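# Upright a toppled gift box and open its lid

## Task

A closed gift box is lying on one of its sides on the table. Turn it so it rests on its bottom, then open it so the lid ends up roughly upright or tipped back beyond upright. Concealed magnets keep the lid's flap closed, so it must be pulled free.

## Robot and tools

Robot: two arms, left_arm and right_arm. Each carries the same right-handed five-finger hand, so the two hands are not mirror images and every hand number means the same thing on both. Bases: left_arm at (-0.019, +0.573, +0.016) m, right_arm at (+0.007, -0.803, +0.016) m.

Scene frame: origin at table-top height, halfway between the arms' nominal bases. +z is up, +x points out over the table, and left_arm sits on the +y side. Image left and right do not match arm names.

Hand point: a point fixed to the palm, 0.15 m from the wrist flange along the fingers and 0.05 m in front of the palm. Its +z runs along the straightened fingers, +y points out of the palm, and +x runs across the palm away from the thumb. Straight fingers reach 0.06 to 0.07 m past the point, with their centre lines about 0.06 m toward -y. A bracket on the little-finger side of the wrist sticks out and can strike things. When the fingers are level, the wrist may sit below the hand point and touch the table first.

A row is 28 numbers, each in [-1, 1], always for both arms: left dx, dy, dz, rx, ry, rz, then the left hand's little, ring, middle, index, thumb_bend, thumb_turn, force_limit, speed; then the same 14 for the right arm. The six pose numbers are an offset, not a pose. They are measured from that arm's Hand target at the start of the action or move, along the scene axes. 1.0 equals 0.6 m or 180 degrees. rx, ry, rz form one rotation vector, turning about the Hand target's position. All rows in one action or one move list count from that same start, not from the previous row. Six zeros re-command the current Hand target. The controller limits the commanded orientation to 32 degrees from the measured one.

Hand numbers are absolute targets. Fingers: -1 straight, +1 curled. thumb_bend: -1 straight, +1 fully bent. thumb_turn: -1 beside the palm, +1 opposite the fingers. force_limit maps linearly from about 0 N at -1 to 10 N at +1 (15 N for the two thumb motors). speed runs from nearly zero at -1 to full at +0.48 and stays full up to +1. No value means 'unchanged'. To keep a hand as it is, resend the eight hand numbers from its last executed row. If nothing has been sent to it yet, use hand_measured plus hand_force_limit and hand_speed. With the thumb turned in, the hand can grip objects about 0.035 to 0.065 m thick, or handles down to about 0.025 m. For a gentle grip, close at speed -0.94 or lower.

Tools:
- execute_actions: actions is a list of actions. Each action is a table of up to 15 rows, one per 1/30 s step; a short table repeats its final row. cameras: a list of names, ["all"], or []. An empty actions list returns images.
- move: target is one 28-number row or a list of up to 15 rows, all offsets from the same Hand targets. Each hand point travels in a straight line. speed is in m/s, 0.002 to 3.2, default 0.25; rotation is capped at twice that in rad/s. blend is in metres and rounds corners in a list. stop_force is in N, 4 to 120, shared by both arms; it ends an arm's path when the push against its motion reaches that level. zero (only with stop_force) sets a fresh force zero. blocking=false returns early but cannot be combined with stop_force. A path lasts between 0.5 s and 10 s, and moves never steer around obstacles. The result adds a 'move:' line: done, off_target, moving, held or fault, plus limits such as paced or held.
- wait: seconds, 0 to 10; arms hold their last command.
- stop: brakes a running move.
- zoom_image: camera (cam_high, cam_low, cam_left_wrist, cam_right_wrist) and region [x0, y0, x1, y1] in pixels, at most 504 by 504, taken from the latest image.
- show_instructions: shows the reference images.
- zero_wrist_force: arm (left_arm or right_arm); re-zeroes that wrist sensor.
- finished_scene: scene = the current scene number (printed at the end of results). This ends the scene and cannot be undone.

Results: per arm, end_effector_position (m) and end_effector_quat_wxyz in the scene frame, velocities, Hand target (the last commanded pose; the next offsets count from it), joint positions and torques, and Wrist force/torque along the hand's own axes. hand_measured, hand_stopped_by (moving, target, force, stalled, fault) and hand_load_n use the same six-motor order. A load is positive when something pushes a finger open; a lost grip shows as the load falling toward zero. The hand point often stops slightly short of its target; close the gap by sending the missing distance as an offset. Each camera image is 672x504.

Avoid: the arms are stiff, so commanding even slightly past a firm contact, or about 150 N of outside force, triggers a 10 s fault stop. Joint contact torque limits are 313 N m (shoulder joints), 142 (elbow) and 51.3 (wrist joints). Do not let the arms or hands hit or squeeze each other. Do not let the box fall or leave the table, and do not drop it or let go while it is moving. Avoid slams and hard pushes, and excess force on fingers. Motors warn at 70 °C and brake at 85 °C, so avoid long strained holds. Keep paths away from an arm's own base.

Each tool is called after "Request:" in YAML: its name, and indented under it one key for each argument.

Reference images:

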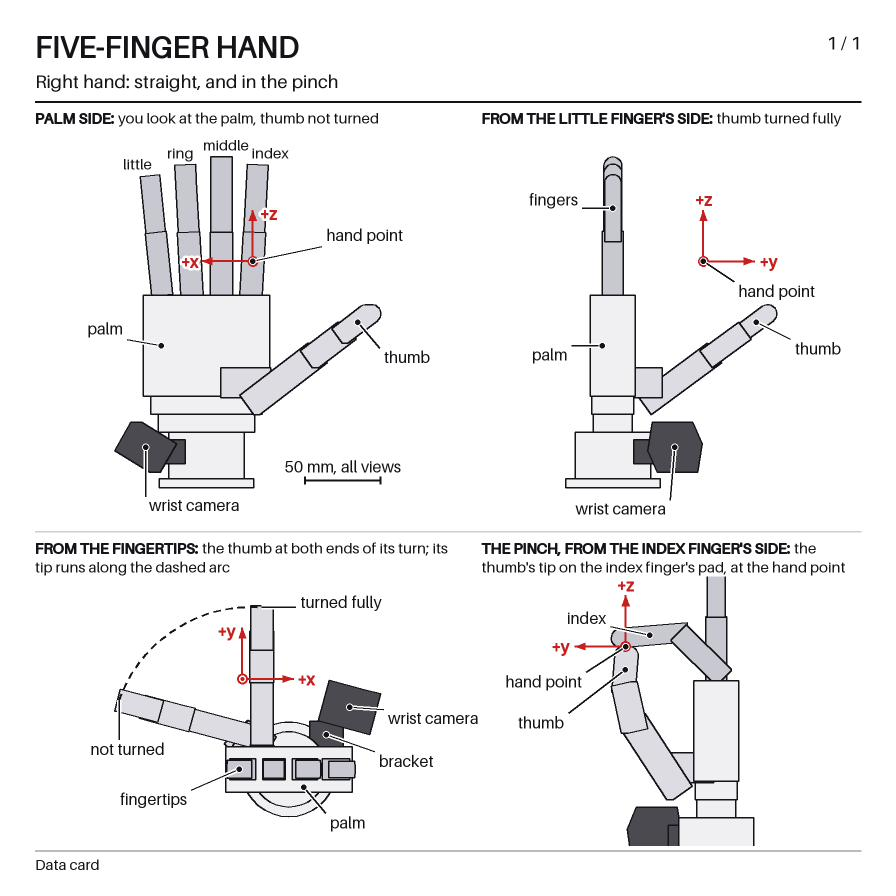

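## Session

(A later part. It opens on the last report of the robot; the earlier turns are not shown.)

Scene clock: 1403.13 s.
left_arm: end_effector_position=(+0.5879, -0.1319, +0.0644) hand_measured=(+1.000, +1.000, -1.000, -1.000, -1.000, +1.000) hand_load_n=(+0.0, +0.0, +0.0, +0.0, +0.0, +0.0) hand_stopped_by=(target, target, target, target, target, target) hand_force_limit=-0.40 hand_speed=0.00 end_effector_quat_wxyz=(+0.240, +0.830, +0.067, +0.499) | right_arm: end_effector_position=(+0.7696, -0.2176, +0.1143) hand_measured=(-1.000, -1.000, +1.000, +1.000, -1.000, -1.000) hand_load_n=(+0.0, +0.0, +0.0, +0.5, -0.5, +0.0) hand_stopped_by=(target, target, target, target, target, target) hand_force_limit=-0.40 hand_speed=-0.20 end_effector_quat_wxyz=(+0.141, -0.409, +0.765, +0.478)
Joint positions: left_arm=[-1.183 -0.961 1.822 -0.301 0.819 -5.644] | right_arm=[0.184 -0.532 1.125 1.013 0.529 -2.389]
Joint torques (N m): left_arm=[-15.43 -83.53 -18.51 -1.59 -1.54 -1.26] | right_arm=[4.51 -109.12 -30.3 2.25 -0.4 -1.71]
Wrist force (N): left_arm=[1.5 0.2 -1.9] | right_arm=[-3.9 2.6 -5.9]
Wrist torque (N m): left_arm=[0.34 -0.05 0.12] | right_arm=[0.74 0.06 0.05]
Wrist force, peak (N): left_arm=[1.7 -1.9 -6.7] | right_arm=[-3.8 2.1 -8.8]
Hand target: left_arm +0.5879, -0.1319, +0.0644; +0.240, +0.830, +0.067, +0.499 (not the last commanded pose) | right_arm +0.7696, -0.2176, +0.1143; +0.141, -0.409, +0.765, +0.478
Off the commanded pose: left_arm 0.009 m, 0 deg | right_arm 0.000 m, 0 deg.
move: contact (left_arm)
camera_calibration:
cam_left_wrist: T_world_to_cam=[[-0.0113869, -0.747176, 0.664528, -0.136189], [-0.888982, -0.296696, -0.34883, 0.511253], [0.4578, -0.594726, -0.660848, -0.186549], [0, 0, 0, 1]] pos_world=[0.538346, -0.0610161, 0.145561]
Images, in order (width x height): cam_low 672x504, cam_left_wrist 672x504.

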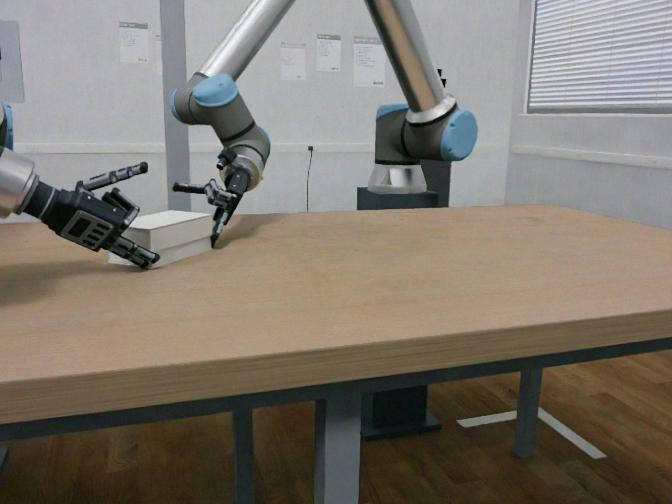

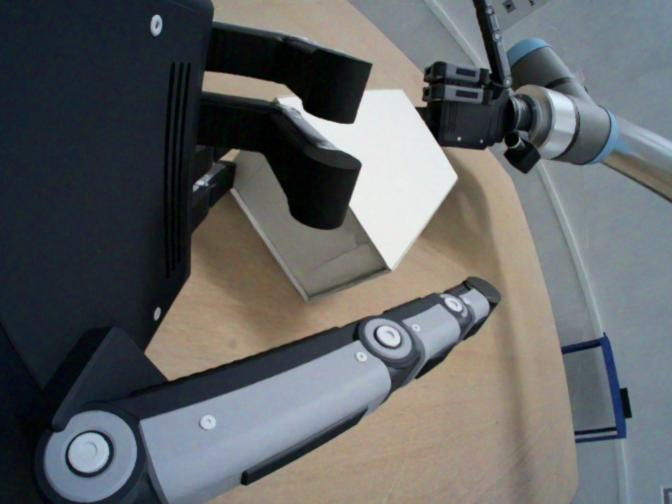

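Request:
move:
  target:
    - [0.0011,-0.00125,-0.004,0,0,0,1,1,-1,-1,-1,1,-0.4,0,0,0,0,0,0,0,-1,-1,1,1,-1,-1,-0.4,-0.2]
    - [0.0011,-0.00125,-0.004,0,0,0,1,1,-1,-0.5,-1,1,0.6,-0.5,0,0,0,0,0,0,-1,-1,1,1,-1,-1,-0.4,-0.2]
  speed: 0.012
  cameras: ["cam_left_wrist"]

Request:
zoom_image:
  camera: "cam_left_wrist"
  region: [180, 90, 460, 320]

Scene clock: 1416.97 s.
left_arm: end_effector_position=(+0.5886, -0.1326, +0.0620) hand_measured=(+1.000, +1.000, -1.000, -0.964, -1.000, +1.000) hand_load_n=(+0.0, +0.0, +0.0, +12.5, +0.0, +0.0) hand_stopped_by=(target, target, target, force, target, target) hand_force_limit=0.60 hand_speed=-0.50 end_effector_quat_wxyz=(+0.240, +0.830, +0.067, +0.499) | right_arm: end_effector_position=(+0.7696, -0.2176, +0.1143) hand_measured=(-1.000, -1.000, +1.000, +1.000, -1.000, -1.000) hand_load_n=(+1.5, +0.0, +0.0, +0.0, +0.0, +0.0) hand_stopped_by=(target, target, target, target, target, target) hand_force_limit=-0.40 hand_speed=-0.20 end_effector_quat_wxyz=(+0.141, -0.409, +0.765, +0.478)
Joint positions: left_arm=[-1.183 -0.957 1.82 -0.304 0.82 -5.644] | right_arm=[0.184 -0.532 1.125 1.013 0.529 -2.389]
Joint torques (N m): left_arm=[3.57 -61.26 -31.3 -1.41 6.11 1.46] | right_arm=[20.21 -101.28 -28.05 4.91 -1 -1.51]
Wrist force (N): left_arm=[14.6 -6.5 -29.5] | right_arm=[-8.4 -10.2 -24.0]
Wrist torque (N m): left_arm=[2.36 0.86 0.87] | right_arm=[2.38 1.09 -1.11]
Wrist force, peak (N): left_arm=[22.7 3.1 -35.1] | right_arm=[-8.5 -9.8 -24.2]
Hand target: left_arm +0.5886, -0.1326, +0.0620; +0.240, +0.830, +0.067, +0.499 | right_arm +0.7696, -0.2176, +0.1143; +0.141, -0.409, +0.765, +0.478
Off the commanded pose: left_arm 0.000 m, 0 deg | right_arm 0.000 m, 0 deg.
move: done
camera_calibration:
cam_left_wrist: T_world_to_cam=[[-0.0113532, -0.747222, 0.664478, -0.135123], [-0.888928, -0.296766, -0.348909, 0.510808], [0.457906, -0.594634, -0.660857, -0.188921], [0, 0, 0, 1]] pos_world=[0.539046, -0.0617156, 0.143162]
Images, in order (width x height): cam_left_wrist 672x504.

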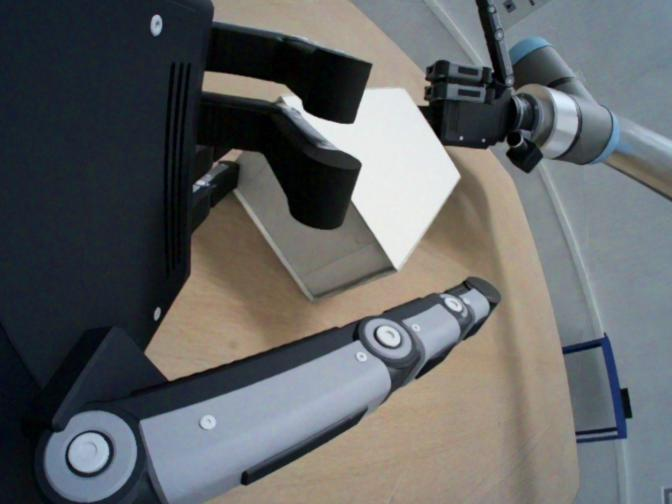

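Scaled by 1.800 from the camera's 672x504 image, which has a finer 960x720 frame.

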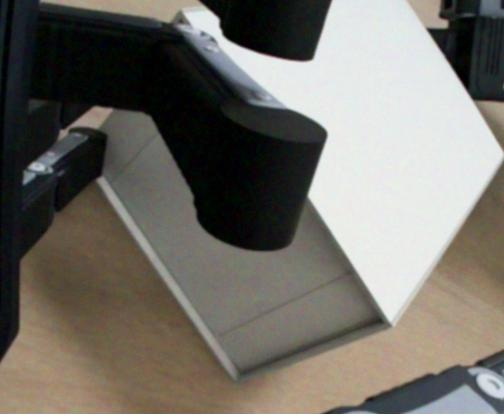

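Request:
move:
  target: [0.0193,0.0172,0.0257,-0.0553,0.0622,0,1,1,-1,-0.5,-1,1,0.6,-0.5,0,0,0,0,0,0,-1,-1,1,1,-1,-1,-0.4,-0.2]
  speed: 0.02
  cameras: ["cam_left_wrist","cam_low","cam_high"]

Request:
zoom_image:
  camera: "cam_low"
  region: [90, 170, 270, 290]

Request:
zoom_image:
  camera: "cam_left_wrist"
  region: [180, 90, 460, 320]

Scene clock: 1427.90 s.
left_arm: end_effector_position=(+0.6002, -0.1223, +0.0775) hand_measured=(+1.000, +1.000, -1.000, -0.964, -1.000, +1.000) hand_load_n=(+0.0, +0.5, +0.0, +11.5, +0.0, +0.0) hand_stopped_by=(target, target, target, force, target, target) hand_force_limit=0.60 hand_speed=-0.50 end_effector_quat_wxyz=(+0.303, +0.851, +0.133, +0.408) | right_arm: end_effector_position=(+0.7696, -0.2176, +0.1143) hand_measured=(-1.000, -1.000, +1.000, +1.000, -1.000, -1.000) hand_load_n=(+1.5, +0.0, +0.0, +0.0, +0.0, +0.0) hand_stopped_by=(target, target, target, target, target, target) hand_force_limit=-0.40 hand_speed=-0.20 end_effector_quat_wxyz=(+0.141, -0.409, +0.765, +0.478)
Joint positions: left_arm=[-1.121 -0.983 1.811 -0.219 1.009 -5.862] | right_arm=[0.184 -0.532 1.125 1.013 0.529 -2.389]
Joint torques (N m): left_arm=[-1.35 -74.15 -49.51 -2.64 0.06 1.74] | right_arm=[33.44 -75.44 -17.88 6.63 -3.48 -1.34]
Wrist force (N): left_arm=[5.9 -5.3 -20.4] | right_arm=[-8.5 -9.9 -23.6]
Wrist torque (N m): left_arm=[1.80 0.28 0.60] | right_arm=[2.35 1.05 -1.11]
Wrist force, peak (N): left_arm=[14.5 -4.6 -36.8] | right_arm=[-8.3 -10.4 -24.5]
Hand target: left_arm +0.6001, -0.1223, +0.0774; +0.303, +0.851, +0.133, +0.408 | right_arm +0.7696, -0.2176, +0.1143; +0.141, -0.409, +0.765, +0.478
Off the commanded pose: left_arm 0.000 m, 0 deg | right_arm 0.000 m, 0 deg.
move: done
camera_calibration:
cam_left_wrist: T_world_to_cam=[[0.130064, -0.621513, 0.772532, -0.215445], [-0.934462, -0.337307, -0.114041, 0.533729], [0.331458, -0.707069, -0.624651, -0.118553], [0, 0, 0, 1]] pos_world=[0.566067, -0.0376968, 0.153251]
Images, in order (width x height): cam_high 672x504, cam_low 672x504, cam_left_wrist 672x504.

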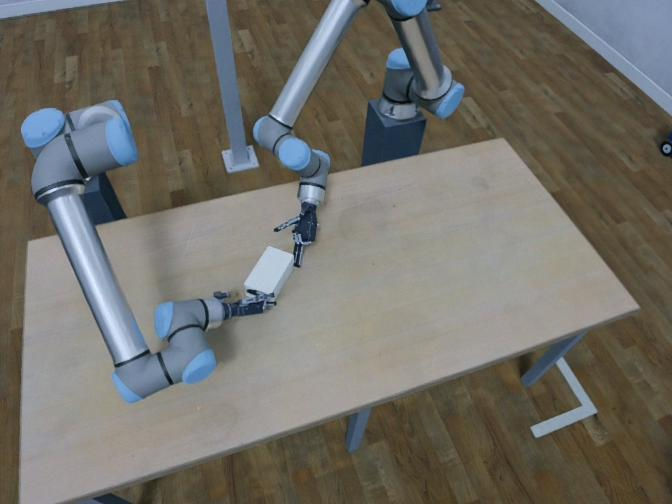

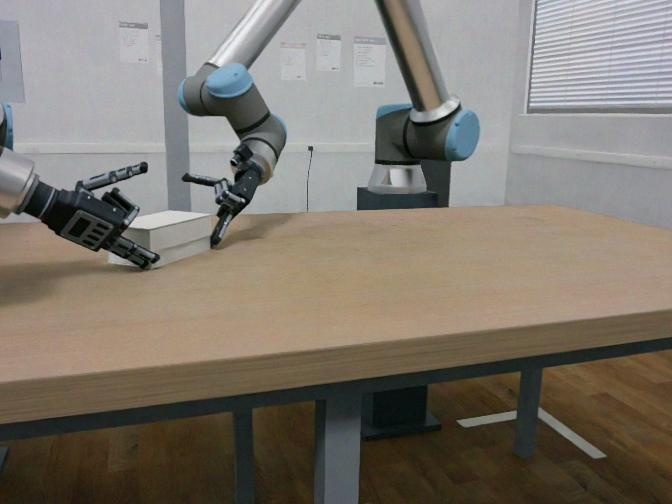

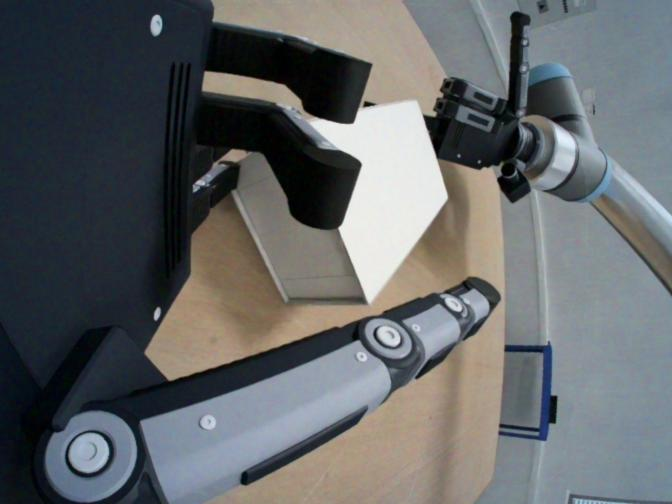

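Scaled by 2.800.

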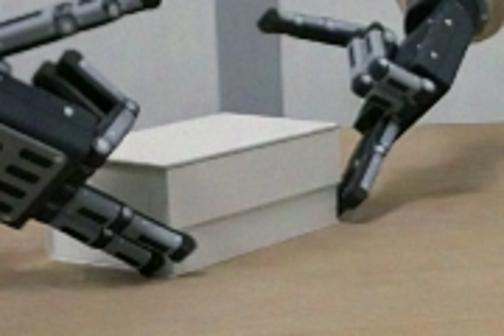

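Scaled by 1.800 from the camera's 672x504 image, which has a finer 960x720 frame.

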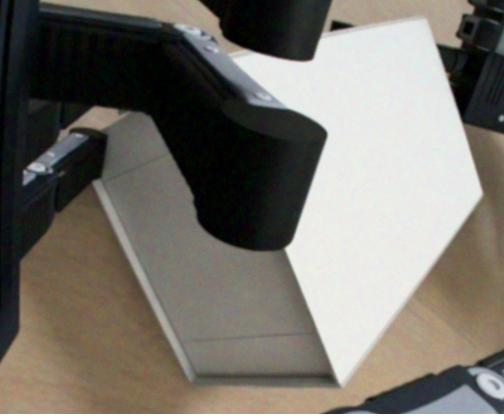

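Request:
move:
  target:
    - [0,0,0,0,0,0,1,1,-1,-1,-1,1,0.6,-0.5,0.02,-0.0225,0.01,0,0,0,-1,-1,1,1,-1,-1,-0.4,-0.2]
    - [0,0,0,0,0,0,1,1,-1,-1,-1,1,0.6,-0.5,0.15,-0.05,0.13,0,0,0.2,-1,-1,1,1,-1,-1,-0.4,-0.2]
  speed: 0.12
  cameras: ["cam_right_wrist","cam_high"]

Scene clock: 1549.57 s.
left_arm: end_effector_position=(+0.6001, -0.1223, +0.0774) hand_measured=(+1.000, +1.000, -1.000, -0.998, -1.000, +1.000) hand_load_n=(+0.0, +0.0, +0.0, -5.0, +0.0, +0.0) hand_stopped_by=(target, target, target, target, target, target) hand_force_limit=0.60 hand_speed=-0.50 end_effector_quat_wxyz=(+0.303, +0.851, +0.133, +0.408) | right_arm: end_effector_position=(+0.8569, -0.2489, +0.1924) hand_measured=(-1.000, -1.000, +1.000, +1.000, -1.000, -1.000) hand_load_n=(+0.0, +0.0, +0.0, +0.0, +0.0, +0.5) hand_stopped_by=(target, target, target, target, target, target) hand_force_limit=-0.40 hand_speed=-0.20 end_effector_quat_wxyz=(-0.011, +0.601, -0.616, -0.509)
Joint positions: left_arm=[-1.121 -0.983 1.811 -0.219 1.009 -5.862] | right_arm=[0.188 -0.003 0.035 2.312 0.736 -3.287]
Joint torques (N m): left_arm=[16.51 -62.49 -15.67 3.48 0.81 1.87] | right_arm=[11.76 -99.13 -48.64 6.81 0.87 3.51]
Wrist force (N): left_arm=[2.5 4.8 -0.7] | right_arm=[-0.3 2.8 -1.9]
Wrist torque (N m): left_arm=[0.05 -0.04 0.38] | right_arm=[0.46 -0.09 0.32]
Wrist force, peak (N): left_arm=[5.4 -5.0 -20.6] | right_arm=[-8.7 -10.3 -23.9]
Hand target: left_arm +0.6001, -0.1223, +0.0774; +0.303, +0.851, +0.133, +0.408 | right_arm +0.8596, -0.2476, +0.1923; +0.013, +0.625, -0.601, -0.498
Off the commanded pose: left_arm 0.000 m, 0 deg | right_arm 0.003 m, 4 deg.
elbow stopped short (right arm): the move would have taken joint 3 (elbow) straighter than the controller allows.
move: off_target (right_arm)
camera_calibration:
cam_right_wrist: T_world_to_cam=[[-0.77136, -0.443681, 0.456235, 0.45621], [0.393105, 0.231596, 0.889849, -0.444174], [-0.500472, 0.865742, -0.00423083, 0.764279], [0, 0, 0, 1]] pos_world=[0.909009, -0.356388, 0.190343]
Images, in order (width x height): cam_high 672x504, cam_right_wrist 672x504.

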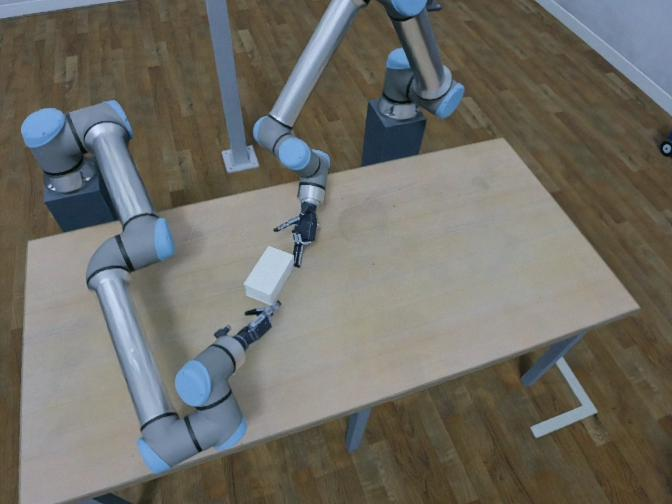

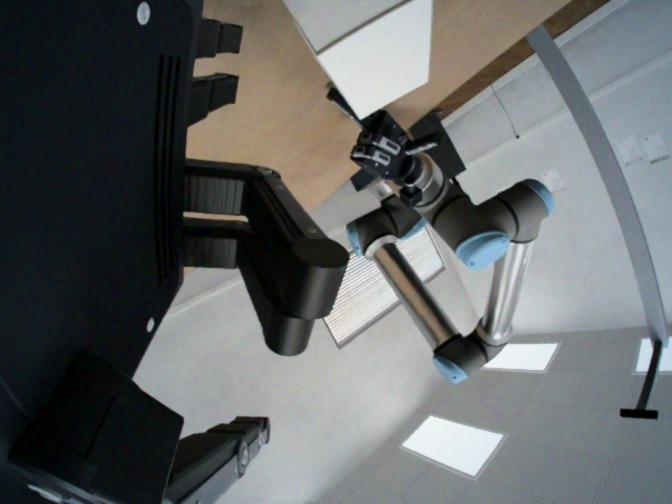

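Request:
zoom_image:
  camera: "cam_right_wrist"
  region: [270, 0, 450, 130]

Request:
zoom_image:
  camera: "cam_high"
  region: [220, 230, 320, 320]

Scaled by 2.800 from the camera's 672x504 image, which has a finer 960x720 frame.

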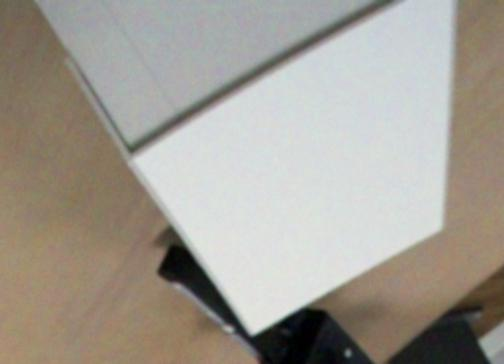

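Scaled by 5.040.

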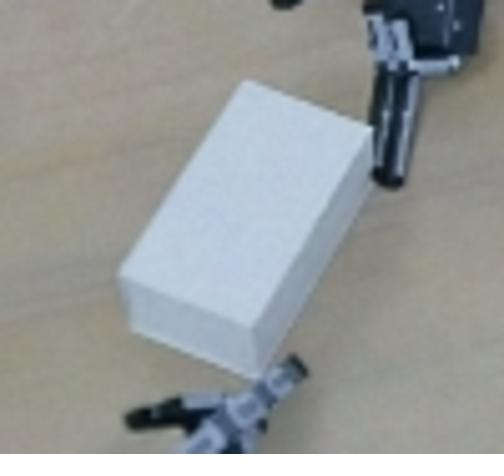

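Request:
move:
  target:
    - [-0.0125,0.011,0.05,0,0,0,1,1,-1,-1,-1,1,0.6,-0.5,0,0,0,0,0,0,-1,-1,1,1,-1,-1,-0.4,-0.2]
    - [0.0145,0.0173,0.1,-0.1231,0.0969,0.0537,1,1,-1,-1,-1,1,0.6,-0.5,-0.0758,0.079,-0.05,-0.137,0.0831,-0.111,-1,-1,1,1,-1,-1,-0.4,-0.2]
    - [0.0145,0.0173,0.0248,-0.1231,0.0969,0.0537,1,1,-1,-1,-1,1,0.6,-0.5,-0.0758,0.079,-0.1515,-0.137,0.0831,-0.111,-1,-1,1,1,-1,-1,-0.4,-0.2]
  speed: 0.12
  cameras: ["all"]

Request:
zoom_image:
  camera: "cam_high"
  region: [220, 230, 320, 320]

Request:
zoom_image:
  camera: "cam_low"
  region: [90, 170, 270, 290]

Scene clock: 1623.87 s.
left_arm: end_effector_position=(+0.6093, -0.1116, +0.0922) hand_measured=(+1.000, +1.000, -1.000, -1.000, -1.000, +1.000) hand_load_n=(+0.0, +0.0, +0.0, +0.0, -0.5, +0.0) hand_stopped_by=(target, target, target, target, target, target) hand_force_limit=0.60 hand_speed=-0.50 end_effector_quat_wxyz=(+0.406, +0.821, +0.292, +0.276) | right_arm: end_effector_position=(+0.8142, -0.2002, +0.1013) hand_measured=(-1.000, -1.000, +1.000, +1.000, -1.000, -1.000) hand_load_n=(+0.0, +0.0, +0.0, +0.0, +0.0, +0.0) hand_stopped_by=(target, target, target, target, target, target) hand_force_limit=-0.40 hand_speed=-0.20 end_effector_quat_wxyz=(-0.137, -0.426, +0.784, +0.430)
Joint positions: left_arm=[-1.08 -0.996 1.835 -0.243 1.175 -6.282] | right_arm=[0.237 -0.196 0.516 1.883 0.826 -2.585]
Joint torques (N m): left_arm=[-15.54 -83.12 -34.33 1.85 -2.06 1.75] | right_arm=[0.06 -127.34 -32.54 7.09 -2.35 2.8]
Wrist force (N): left_arm=[0.2 2.3 1.0] | right_arm=[-0.5 2.8 -1.6]
Wrist torque (N m): left_arm=[0.16 -0.09 0.26] | right_arm=[0.41 -0.04 0.34]
Wrist force, peak (N): left_arm=[2.8 5.0 -0.7] | right_arm=[-0.5 4.1 -2.6]
Hand target: left_arm +0.6088, -0.1119, +0.0923; +0.402, +0.815, +0.323, +0.266 | right_arm +0.8141, -0.2002, +0.1014; -0.137, -0.426, +0.784, +0.430
Off the commanded pose: left_arm 0.001 m, 4 deg | right_arm 0.000 m, 0 deg.
elbow stopped short (right arm): the move would have taken joint 3 (elbow) straighter than the controller allows.
joint sent to its limit (left arm) — joint 6 (wrist 3), lower limit. The joint targets are off in orientation, not in position.
move: off_target (left_arm)
camera_calibration:
cam_left_wrist: T_world_to_cam=[[0.409392, -0.288659, 0.865491, -0.362947], [-0.868223, -0.41474, 0.27236, 0.462915], [0.280335, -0.862941, -0.420412, -0.109921], [0, 0, 0, 1]] pos_world=[0.581316, -0.00763426, 0.141836]
cam_right_wrist: T_world_to_cam=[[-0.658873, 0.0373567, 0.751326, 0.461259], [0.692214, 0.421107, 0.586096, -0.53238], [-0.294494, 0.906241, -0.303315, 0.571229], [0, 0, 0, 1]] pos_world=[0.840656, -0.310713, 0.138732]

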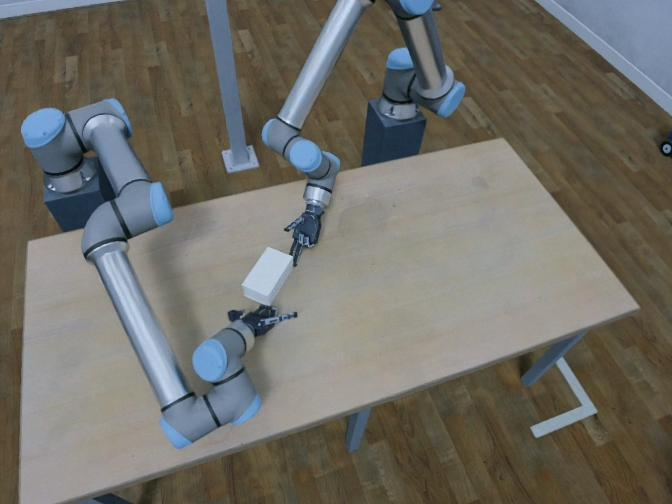

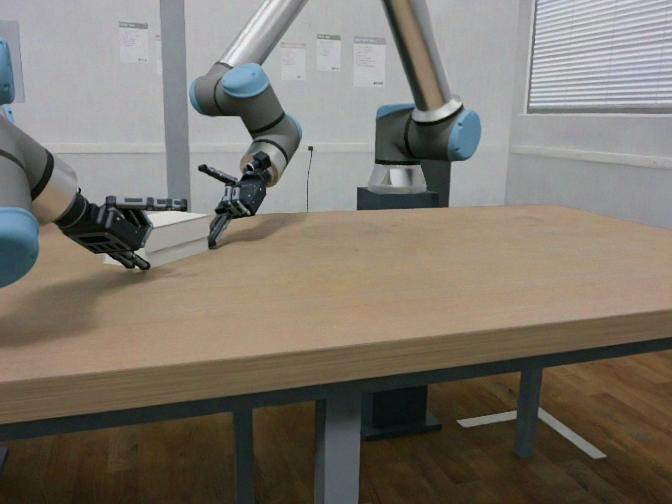

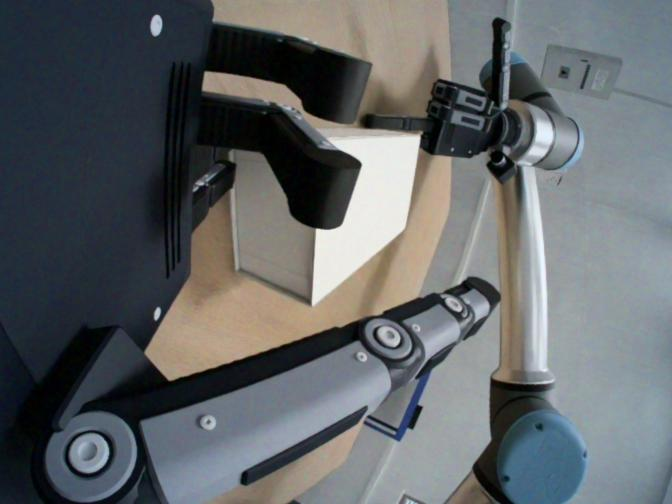

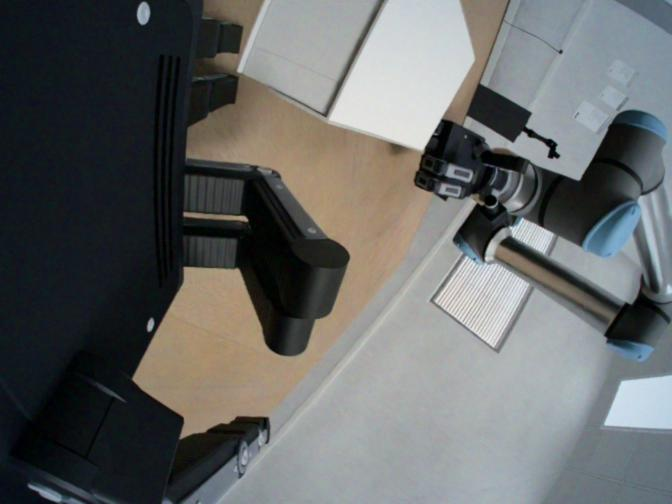

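Scaled by 5.040.

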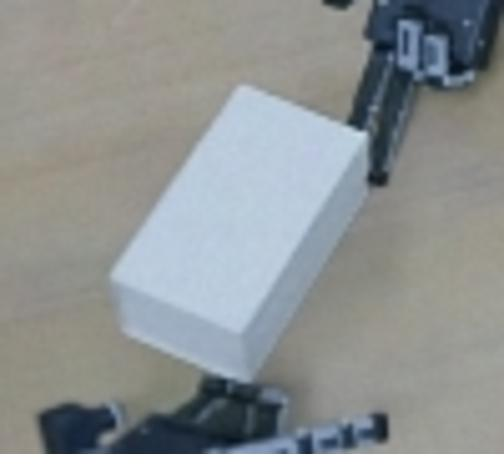

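Scaled by 2.800.

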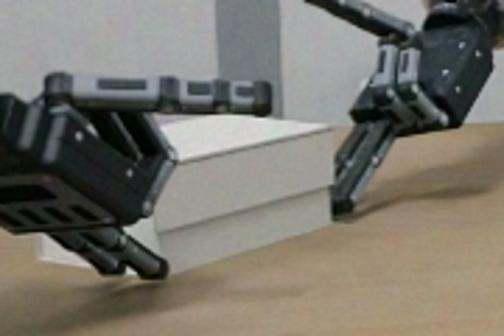

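Request:
move:
  target: [0.0174,-0.0156,0,0,0,0,1,1,-1,-1,-1,1,0.6,-0.5,-0.0174,0.0156,0,0,0,0,-1,-1,1,1,-1,-1,-0.4,-0.2]
  speed: 0.012
  stop_force: 4

Request:
move:
  target: [-0.01,-0.0112,0,0,0,0,1,1,-1,-1,-1,1,0.6,-0.5,-0.01,-0.0112,0,0,0,0,-1,-1,1,1,-1,-1,-0.4,-0.2]
  speed: 0.015
  cameras: ["cam_high","cam_low","cam_right_wrist"]

Request:
zoom_image:
  camera: "cam_high"
  region: [220, 230, 320, 320]

Request:
zoom_image:
  camera: "cam_low"
  region: [90, 170, 270, 290]

Request:
zoom_image:
  camera: "cam_right_wrist"
  region: [190, 0, 370, 180]

Scene clock: 1641.00 s.
left_arm: end_effector_position=(+0.6167, -0.1181, +0.0923) hand_measured=(+1.000, +1.000, -1.000, -1.000, -1.000, +1.000) hand_load_n=(+0.0, +0.0, -0.5, +0.0, +0.0, +0.0) hand_stopped_by=(target, target, target, target, target, target) hand_force_limit=0.60 hand_speed=-0.50 end_effector_quat_wxyz=(+0.406, +0.821, +0.293, +0.276) | right_arm: end_effector_position=(+0.8068, -0.1937, +0.1014) hand_measured=(-1.000, -1.000, +1.000, +1.000, -1.000, -1.000) hand_load_n=(+0.0, +0.0, +0.0, +0.0, +0.0, +0.0) hand_stopped_by=(target, target, target, target, target, target) hand_force_limit=-0.40 hand_speed=-0.20 end_effector_quat_wxyz=(-0.137, -0.426, +0.784, +0.430)
Joint positions: left_arm=[-1.075 -0.985 1.813 -0.232 1.179 -6.282] | right_arm=[0.245 -0.208 0.541 1.865 0.822 -2.576]
Joint torques (N m): left_arm=[-11.8 -81.66 -19.3 -1.8 -0.89 1.69] | right_arm=[-4.37 -93.77 -44.98 7.4 0.32 -2.67]
Wrist force (N): left_arm=[0.5 2.6 -3.1] | right_arm=[0.2 0.4 -5.6]
Wrist torque (N m): left_arm=[0.43 -0.03 0.28] | right_arm=[0.74 0.19 0.13]
Wrist force, peak (N): left_arm=[1.0 1.0 -5.5] | right_arm=[0.7 -0.5 -7.1]
Hand target: left_arm +0.6167, -0.1181, +0.0923; +0.406, +0.821, +0.293, +0.276 (not the last commanded pose) | right_arm +0.8068, -0.1937, +0.1014; -0.137, -0.426, +0.784, +0.430 (not the last commanded pose)
Off the commanded pose: left_arm 0.004 m, 4 deg | right_arm 0.004 m, 0 deg.
joint sent to its limit (left arm) — joint 6 (wrist 3), lower limit.
move: contact (left_arm, right_arm)

Scene clock: 1641.90 s.
left_arm: end_effector_position=(+0.6108, -0.1248, +0.0923) hand_measured=(+1.000, +1.000, -1.000, -1.000, -1.000, +1.000) hand_load_n=(+0.0, +0.5, +0.5, +0.0, +0.0, +0.0) hand_stopped_by=(target, target, target, target, target, target) hand_force_limit=0.60 hand_speed=-0.50 end_effector_quat_wxyz=(+0.406, +0.821, +0.290, +0.277) | right_arm: end_effector_position=(+0.8009, -0.2005, +0.1015) hand_measured=(-1.000, -1.000, +1.000, +1.000, -1.000, -1.000) hand_load_n=(+0.5, -0.5, +0.0, +0.0, +0.0, +0.0) hand_stopped_by=(target, target, target, target, target, target) hand_force_limit=-0.40 hand_speed=-0.20 end_effector_quat_wxyz=(-0.137, -0.426, +0.784, +0.430)
Joint positions: left_arm=[-1.087 -0.984 1.811 -0.232 1.17 -6.282] | right_arm=[0.24 -0.233 0.593 1.841 0.824 -2.582]
Joint torques (N m): left_arm=[11.01 -65.36 -42.08 1.16 0.5 1.69] | right_arm=[10.23 -92.78 -43.89 6.86 -1.2 -0.23]
Wrist force (N): left_arm=[0.7 0.1 -3.4] | right_arm=[0.9 -0.8 -5.4]
Wrist torque (N m): left_arm=[0.62 -0.01 0.25] | right_arm=[0.77 0.19 0.25]
Wrist force, peak (N): left_arm=[1.6 2.2 -3.3] | right_arm=[0.7 -0.7 -6.5]
Hand target: left_arm +0.6107, -0.1248, +0.0923; +0.406, +0.821, +0.293, +0.276 | right_arm +0.8008, -0.2004, +0.1014; -0.137, -0.426, +0.784, +0.430
Off the commanded pose: left_arm 0.000 m, 0 deg | right_arm 0.000 m, 0 deg.
joint sent to its limit (left arm) — joint 6 (wrist 3), lower limit. The joint targets still meet the commanded pose.
move: done
camera_calibration:
cam_right_wrist: T_world_to_cam=[[-0.659011, 0.0374273, 0.751202, 0.452583], [0.692126, 0.421101, 0.586205, -0.523092], [-0.294392, 0.906241, -0.303415, 0.567452], [0, 0, 0, 1]] pos_world=[0.827355, -0.310913, 0.138831]
Images, in order (width x height): cam_high 672x504, cam_low 672x504, cam_right_wrist 672x504.

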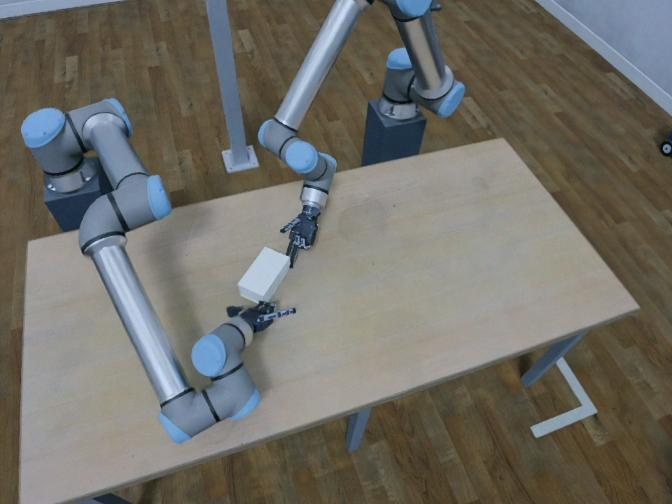

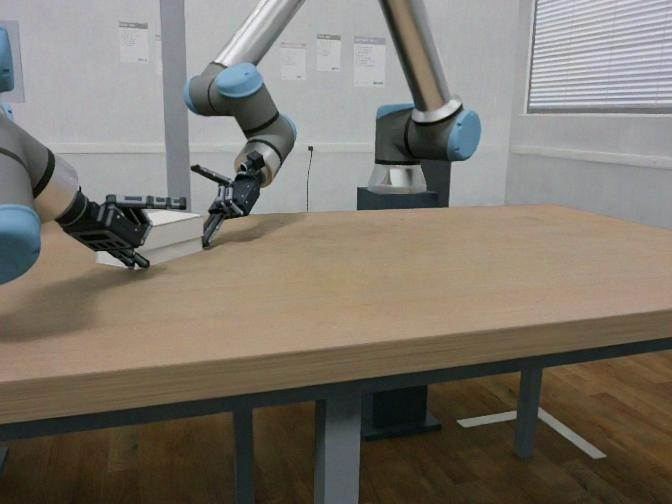

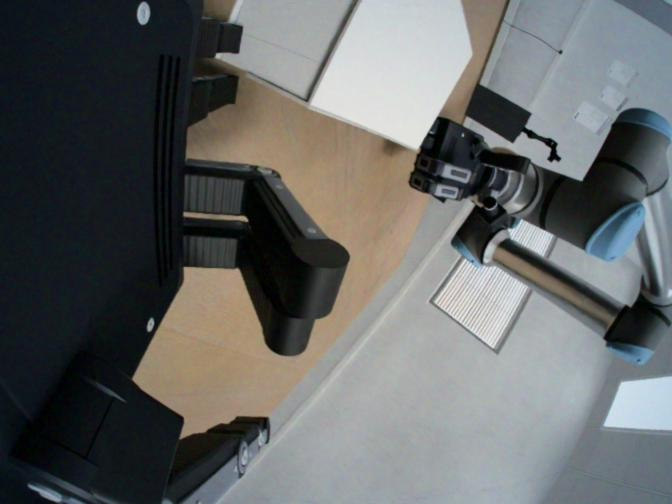

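Scaled by 5.040.

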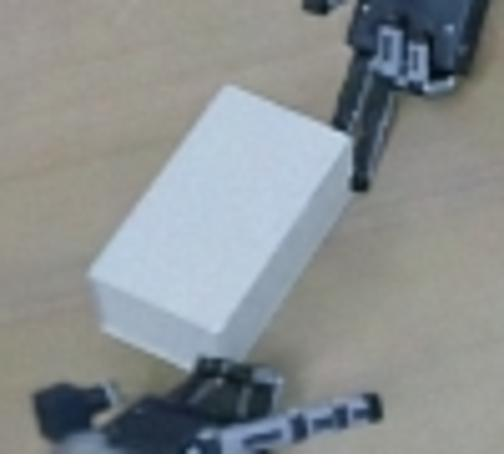

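Scaled by 2.800.

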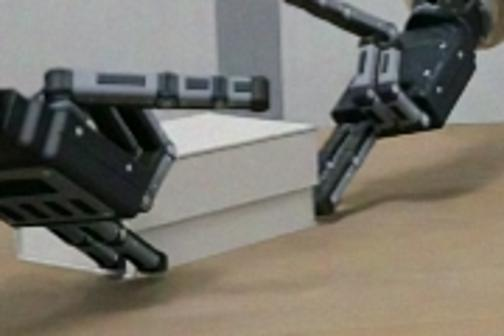

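Scaled by 2.800 from the camera's 672x504 image, which has a finer 960x720 frame.

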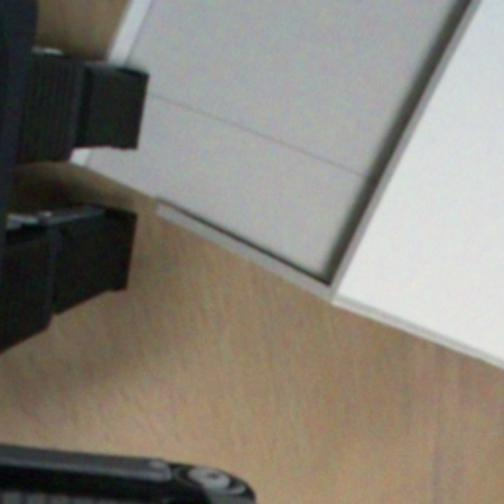

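Request:
move:
  target:
    - [-0.005,0.0044,0,0,0,0,1,1,-1,-1,-1,1,0.6,-0.5,0.005,-0.0044,0,0,0,0,-1,-1,1,1,-1,-1,-0.4,-0.2]
    - [-0.0161,-0.008,0,0,0,0,1,1,-1,-1,-1,1,0.6,-0.5,-0.0061,-0.0168,0,0,0,0,-1,-1,1,1,-1,-1,-0.4,-0.2]
  speed: 0.015
  cameras: ["cam_high","cam_low","cam_right_wrist"]

Request:
zoom_image:
  camera: "cam_high"
  region: [220, 230, 320, 320]

Request:
zoom_image:
  camera: "cam_right_wrist"
  region: [190, 0, 370, 180]

Scene clock: 1649.17 s.
left_arm: end_effector_position=(+0.6013, -0.1296, +0.0923) hand_measured=(+1.000, +1.000, -1.000, -1.000, -1.000, +1.000) hand_load_n=(+0.0, +0.0, +0.0, +0.0, +0.0, +0.0) hand_stopped_by=(target, target, target, target, target, target) hand_force_limit=0.60 hand_speed=-0.50 end_effector_quat_wxyz=(+0.407, +0.822, +0.286, +0.278) | right_arm: end_effector_position=(+0.7972, -0.2105, +0.1015) hand_measured=(-1.000, -1.000, +1.000, +1.000, -1.000, -1.000) hand_load_n=(+0.0, +0.0, +0.0, +0.0, +0.0, +0.0) hand_stopped_by=(target, target, target, target, target, target) hand_force_limit=-0.40 hand_speed=-0.20 end_effector_quat_wxyz=(-0.137, -0.426, +0.784, +0.430)
Joint positions: left_arm=[-1.101 -0.987 1.818 -0.236 1.16 -6.282] | right_arm=[0.231 -0.253 0.637 1.824 0.83 -2.591]
Joint torques (N m): left_arm=[11.68 -65.38 -37.75 2.27 0.24 1.53] | right_arm=[5.3 -92.3 -45.44 6.25 -0.27 -0.32]
Wrist force (N): left_arm=[0.3 2.0 1.2] | right_arm=[0.0 2.6 -1.7]
Wrist torque (N m): left_arm=[0.10 -0.12 0.25] | right_arm=[0.40 -0.11 0.41]
Wrist force, peak (N): left_arm=[0.4 -0.2 -4.0] | right_arm=[0.7 -0.8 -6.7]
Hand target: left_arm +0.6010, -0.1296, +0.0923; +0.406, +0.821, +0.293, +0.276 | right_arm +0.7972, -0.2105, +0.1014; -0.137, -0.426, +0.784, +0.430
Off the commanded pose: left_arm 0.000 m, 1 deg | right_arm 0.000 m, 0 deg.
joint sent to its limit (left arm) — joint 6 (wrist 3), lower limit. The joint targets still meet the commanded pose.
move: done
camera_calibration:
cam_right_wrist: T_world_to_cam=[[-0.659011, 0.0374273, 0.751202, 0.450447], [0.692126, 0.421101, 0.586205, -0.516336], [-0.294392, 0.906241, -0.303415, 0.575546], [0, 0, 0, 1]] pos_world=[0.823655, -0.321013, 0.138931]
Images, in order (width x height): cam_high 672x504, cam_low 672x504, cam_right_wrist 672x504.

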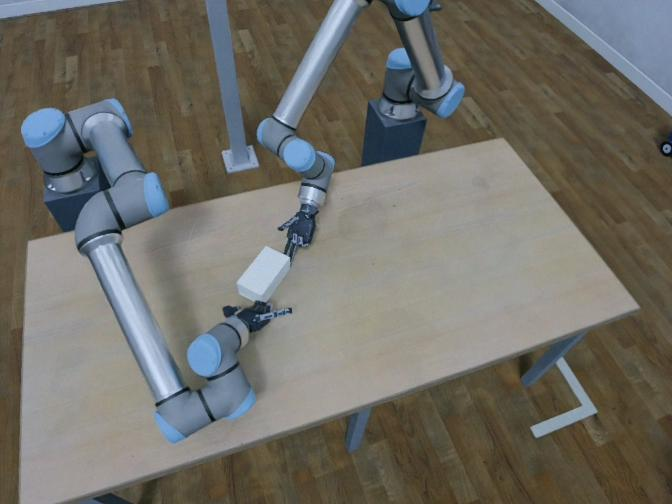

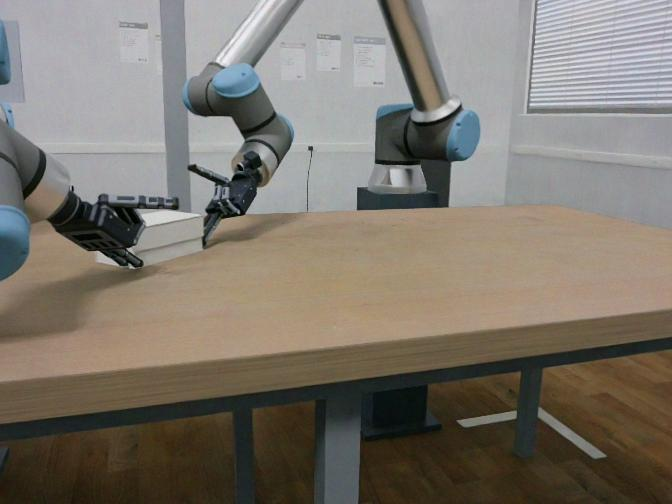

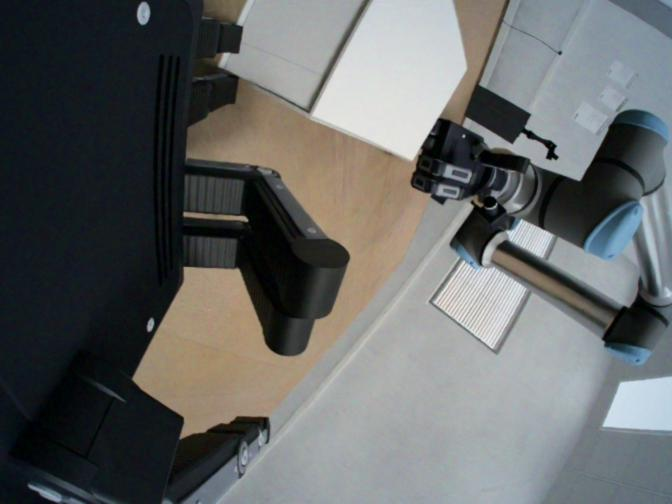

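Scaled by 5.040.

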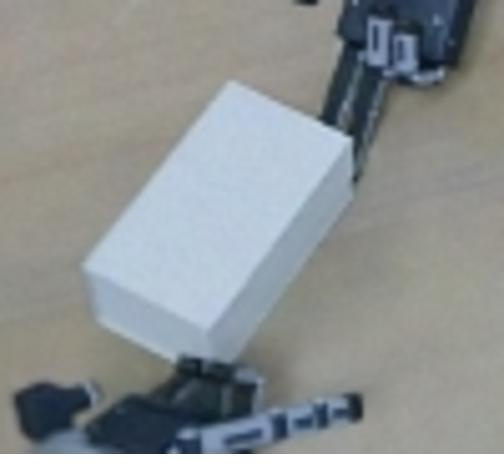

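Scaled by 2.800 from the camera's 672x504 image, which has a finer 960x720 frame.

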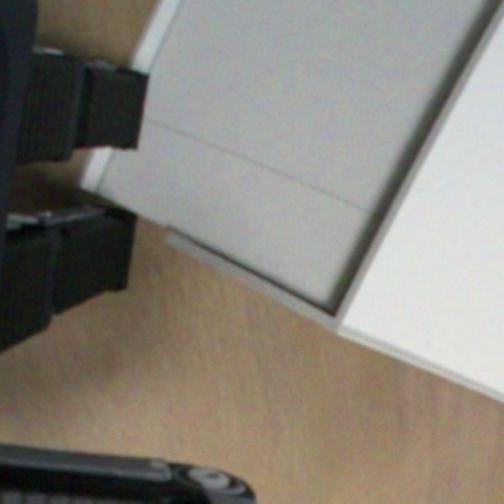

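Request:
move:
  target:
    - [0.0115,0.0105,0,0,0,0,1,1,-1,-1,-1,1,0.6,-0.5,0,0,0,0,0,0,-1,-1,1,1,-1,-1,-0.4,-0.2]
    - [0.0365,-0.0135,0,0,0,0,1,1,-1,-1,-1,1,0.6,-0.5,-0.014,0.014,0,0,0,0,-1,-1,1,1,-1,-1,-0.4,-0.2]
  speed: 0.015
  stop_force: 4
  cameras: ["cam_high","cam_low","cam_right_wrist","cam_left_wrist"]

Request:
zoom_image:
  camera: "cam_high"
  region: [220, 230, 320, 320]

Request:
zoom_image:
  camera: "cam_right_wrist"
  region: [190, 0, 370, 180]

Request:
zoom_image:
  camera: "cam_low"
  region: [90, 190, 240, 290]

Scene clock: 1665.97 s.
left_arm: end_effector_position=(+0.6117, -0.1266, +0.0923) hand_measured=(+1.000, +1.000, -1.000, -1.000, -1.000, +1.000) hand_load_n=(+0.0, +0.0, +0.0, +0.5, -0.5, +0.0) hand_stopped_by=(target, target, target, target, target, target) hand_force_limit=0.60 hand_speed=-0.50 end_effector_quat_wxyz=(+0.406, +0.821, +0.290, +0.277) | right_arm: end_effector_position=(+0.7952, -0.2085, +0.1013) hand_measured=(-1.000, -1.000, +1.000, +1.000, -1.000, -1.000) hand_load_n=(+0.0, +0.0, +0.0, +0.0, +0.0, +0.0) hand_stopped_by=(target, target, target, target, target, target) hand_force_limit=-0.40 hand_speed=-0.20 end_effector_quat_wxyz=(-0.137, -0.426, +0.784, +0.430)
Joint positions: left_arm=[-1.087 -0.981 1.807 -0.23 1.17 -6.282] | right_arm=[0.233 -0.255 0.641 1.82 0.828 -2.589]
Joint torques (N m): left_arm=[-16.05 -81.75 -19.86 -1.6 -1.47 1.61] | right_arm=[-4.63 -93.26 -44.78 7.09 0.53 -2.56]
Wrist force (N): left_arm=[2.0 2.1 -2.7] | right_arm=[0.7 0.3 -5.0]
Wrist torque (N m): left_arm=[0.42 0.06 0.36] | right_arm=[0.71 0.12 0.19]
Wrist force, peak (N): left_arm=[2.0 0.6 -9.9] | right_arm=[2.4 -2.6 -10.0]
Hand target: left_arm +0.6117, -0.1266, +0.0923; +0.406, +0.821, +0.290, +0.277 (not the last commanded pose) | right_arm +0.7952, -0.2085, +0.1013; -0.137, -0.426, +0.784, +0.430 (not the last commanded pose)
Off the commanded pose: left_arm 0.016 m, 0 deg | right_arm 0.009 m, 0 deg.
joint sent to its limit (left arm) — joint 6 (wrist 3), lower limit.
move: contact (left_arm, right_arm); path passed 1 of 2 targets
camera_calibration:
cam_left_wrist: T_world_to_cam=[[0.406671, -0.290726, 0.866082, -0.367078], [-0.869895, -0.412856, 0.269874, 0.460278], [0.279108, -0.86315, -0.420798, -0.122748], [0, 0, 0, 1]] pos_world=[0.583933, -0.0226404, 0.14205]
cam_right_wrist: T_world_to_cam=[[-0.658682, 0.0374797, 0.751487, 0.448906], [0.692358, 0.421216, 0.585848, -0.515826], [-0.294581, 0.906186, -0.303397, 0.57313], [0, 0, 0, 1]] pos_world=[0.821656, -0.318913, 0.138734]

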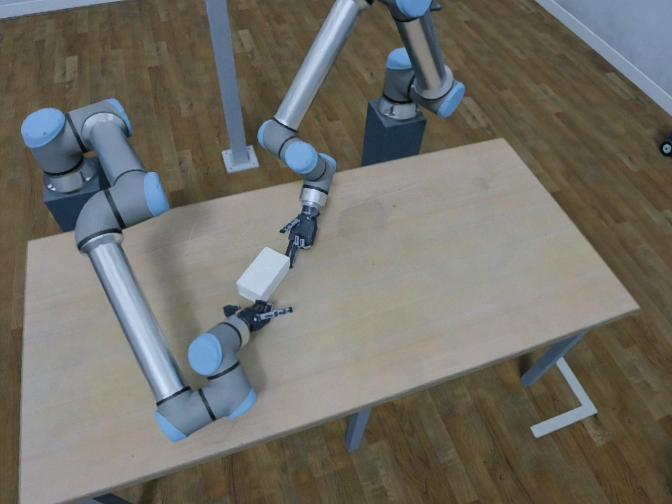

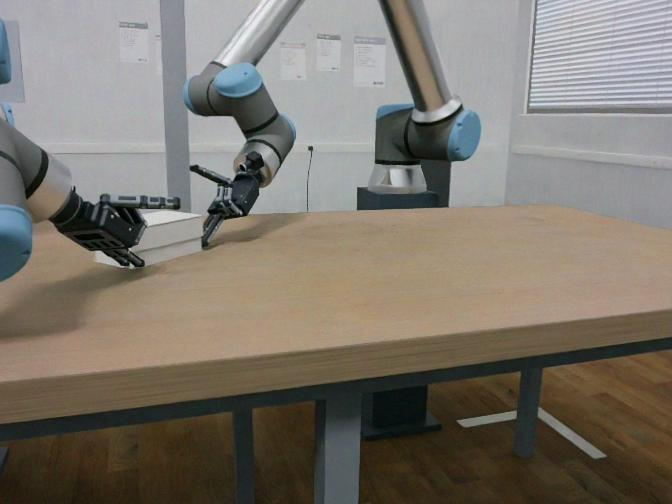

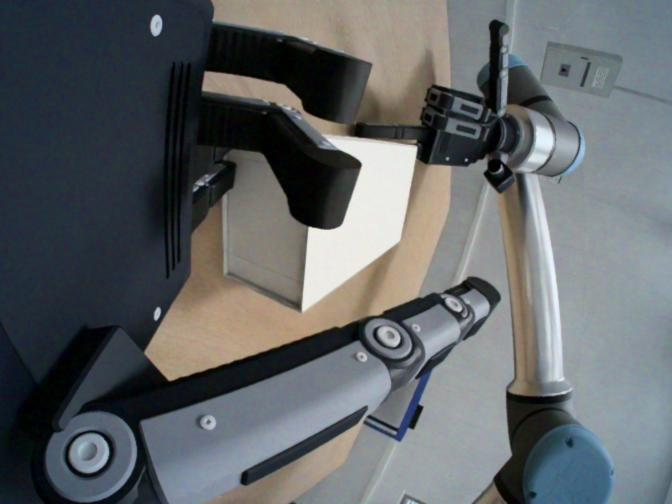

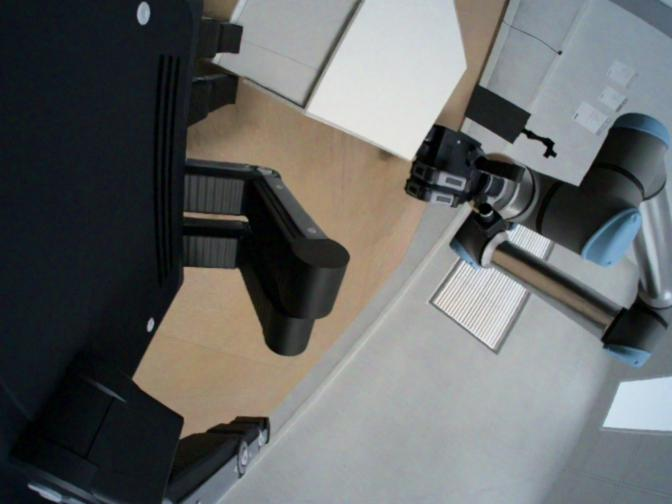

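Scaled by 5.040.

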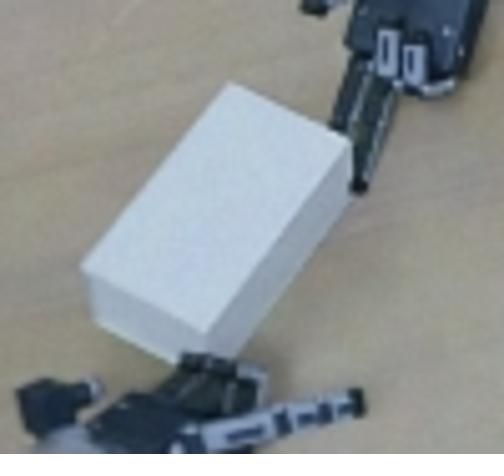

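Scaled by 2.800 from the camera's 672x504 image, which has a finer 960x720 frame.

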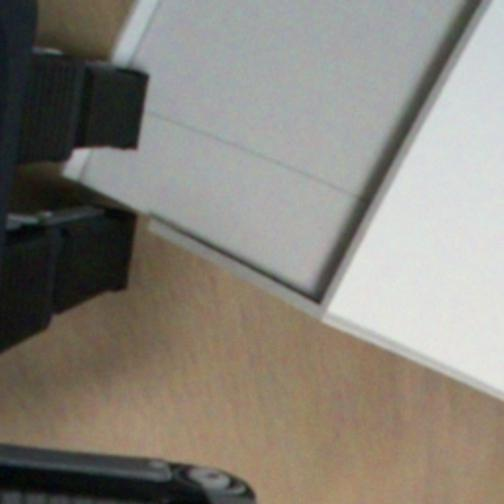

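Scaled by 3.360.

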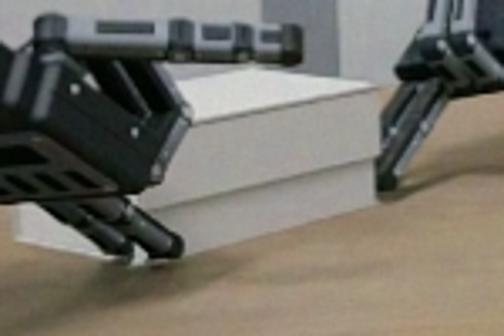

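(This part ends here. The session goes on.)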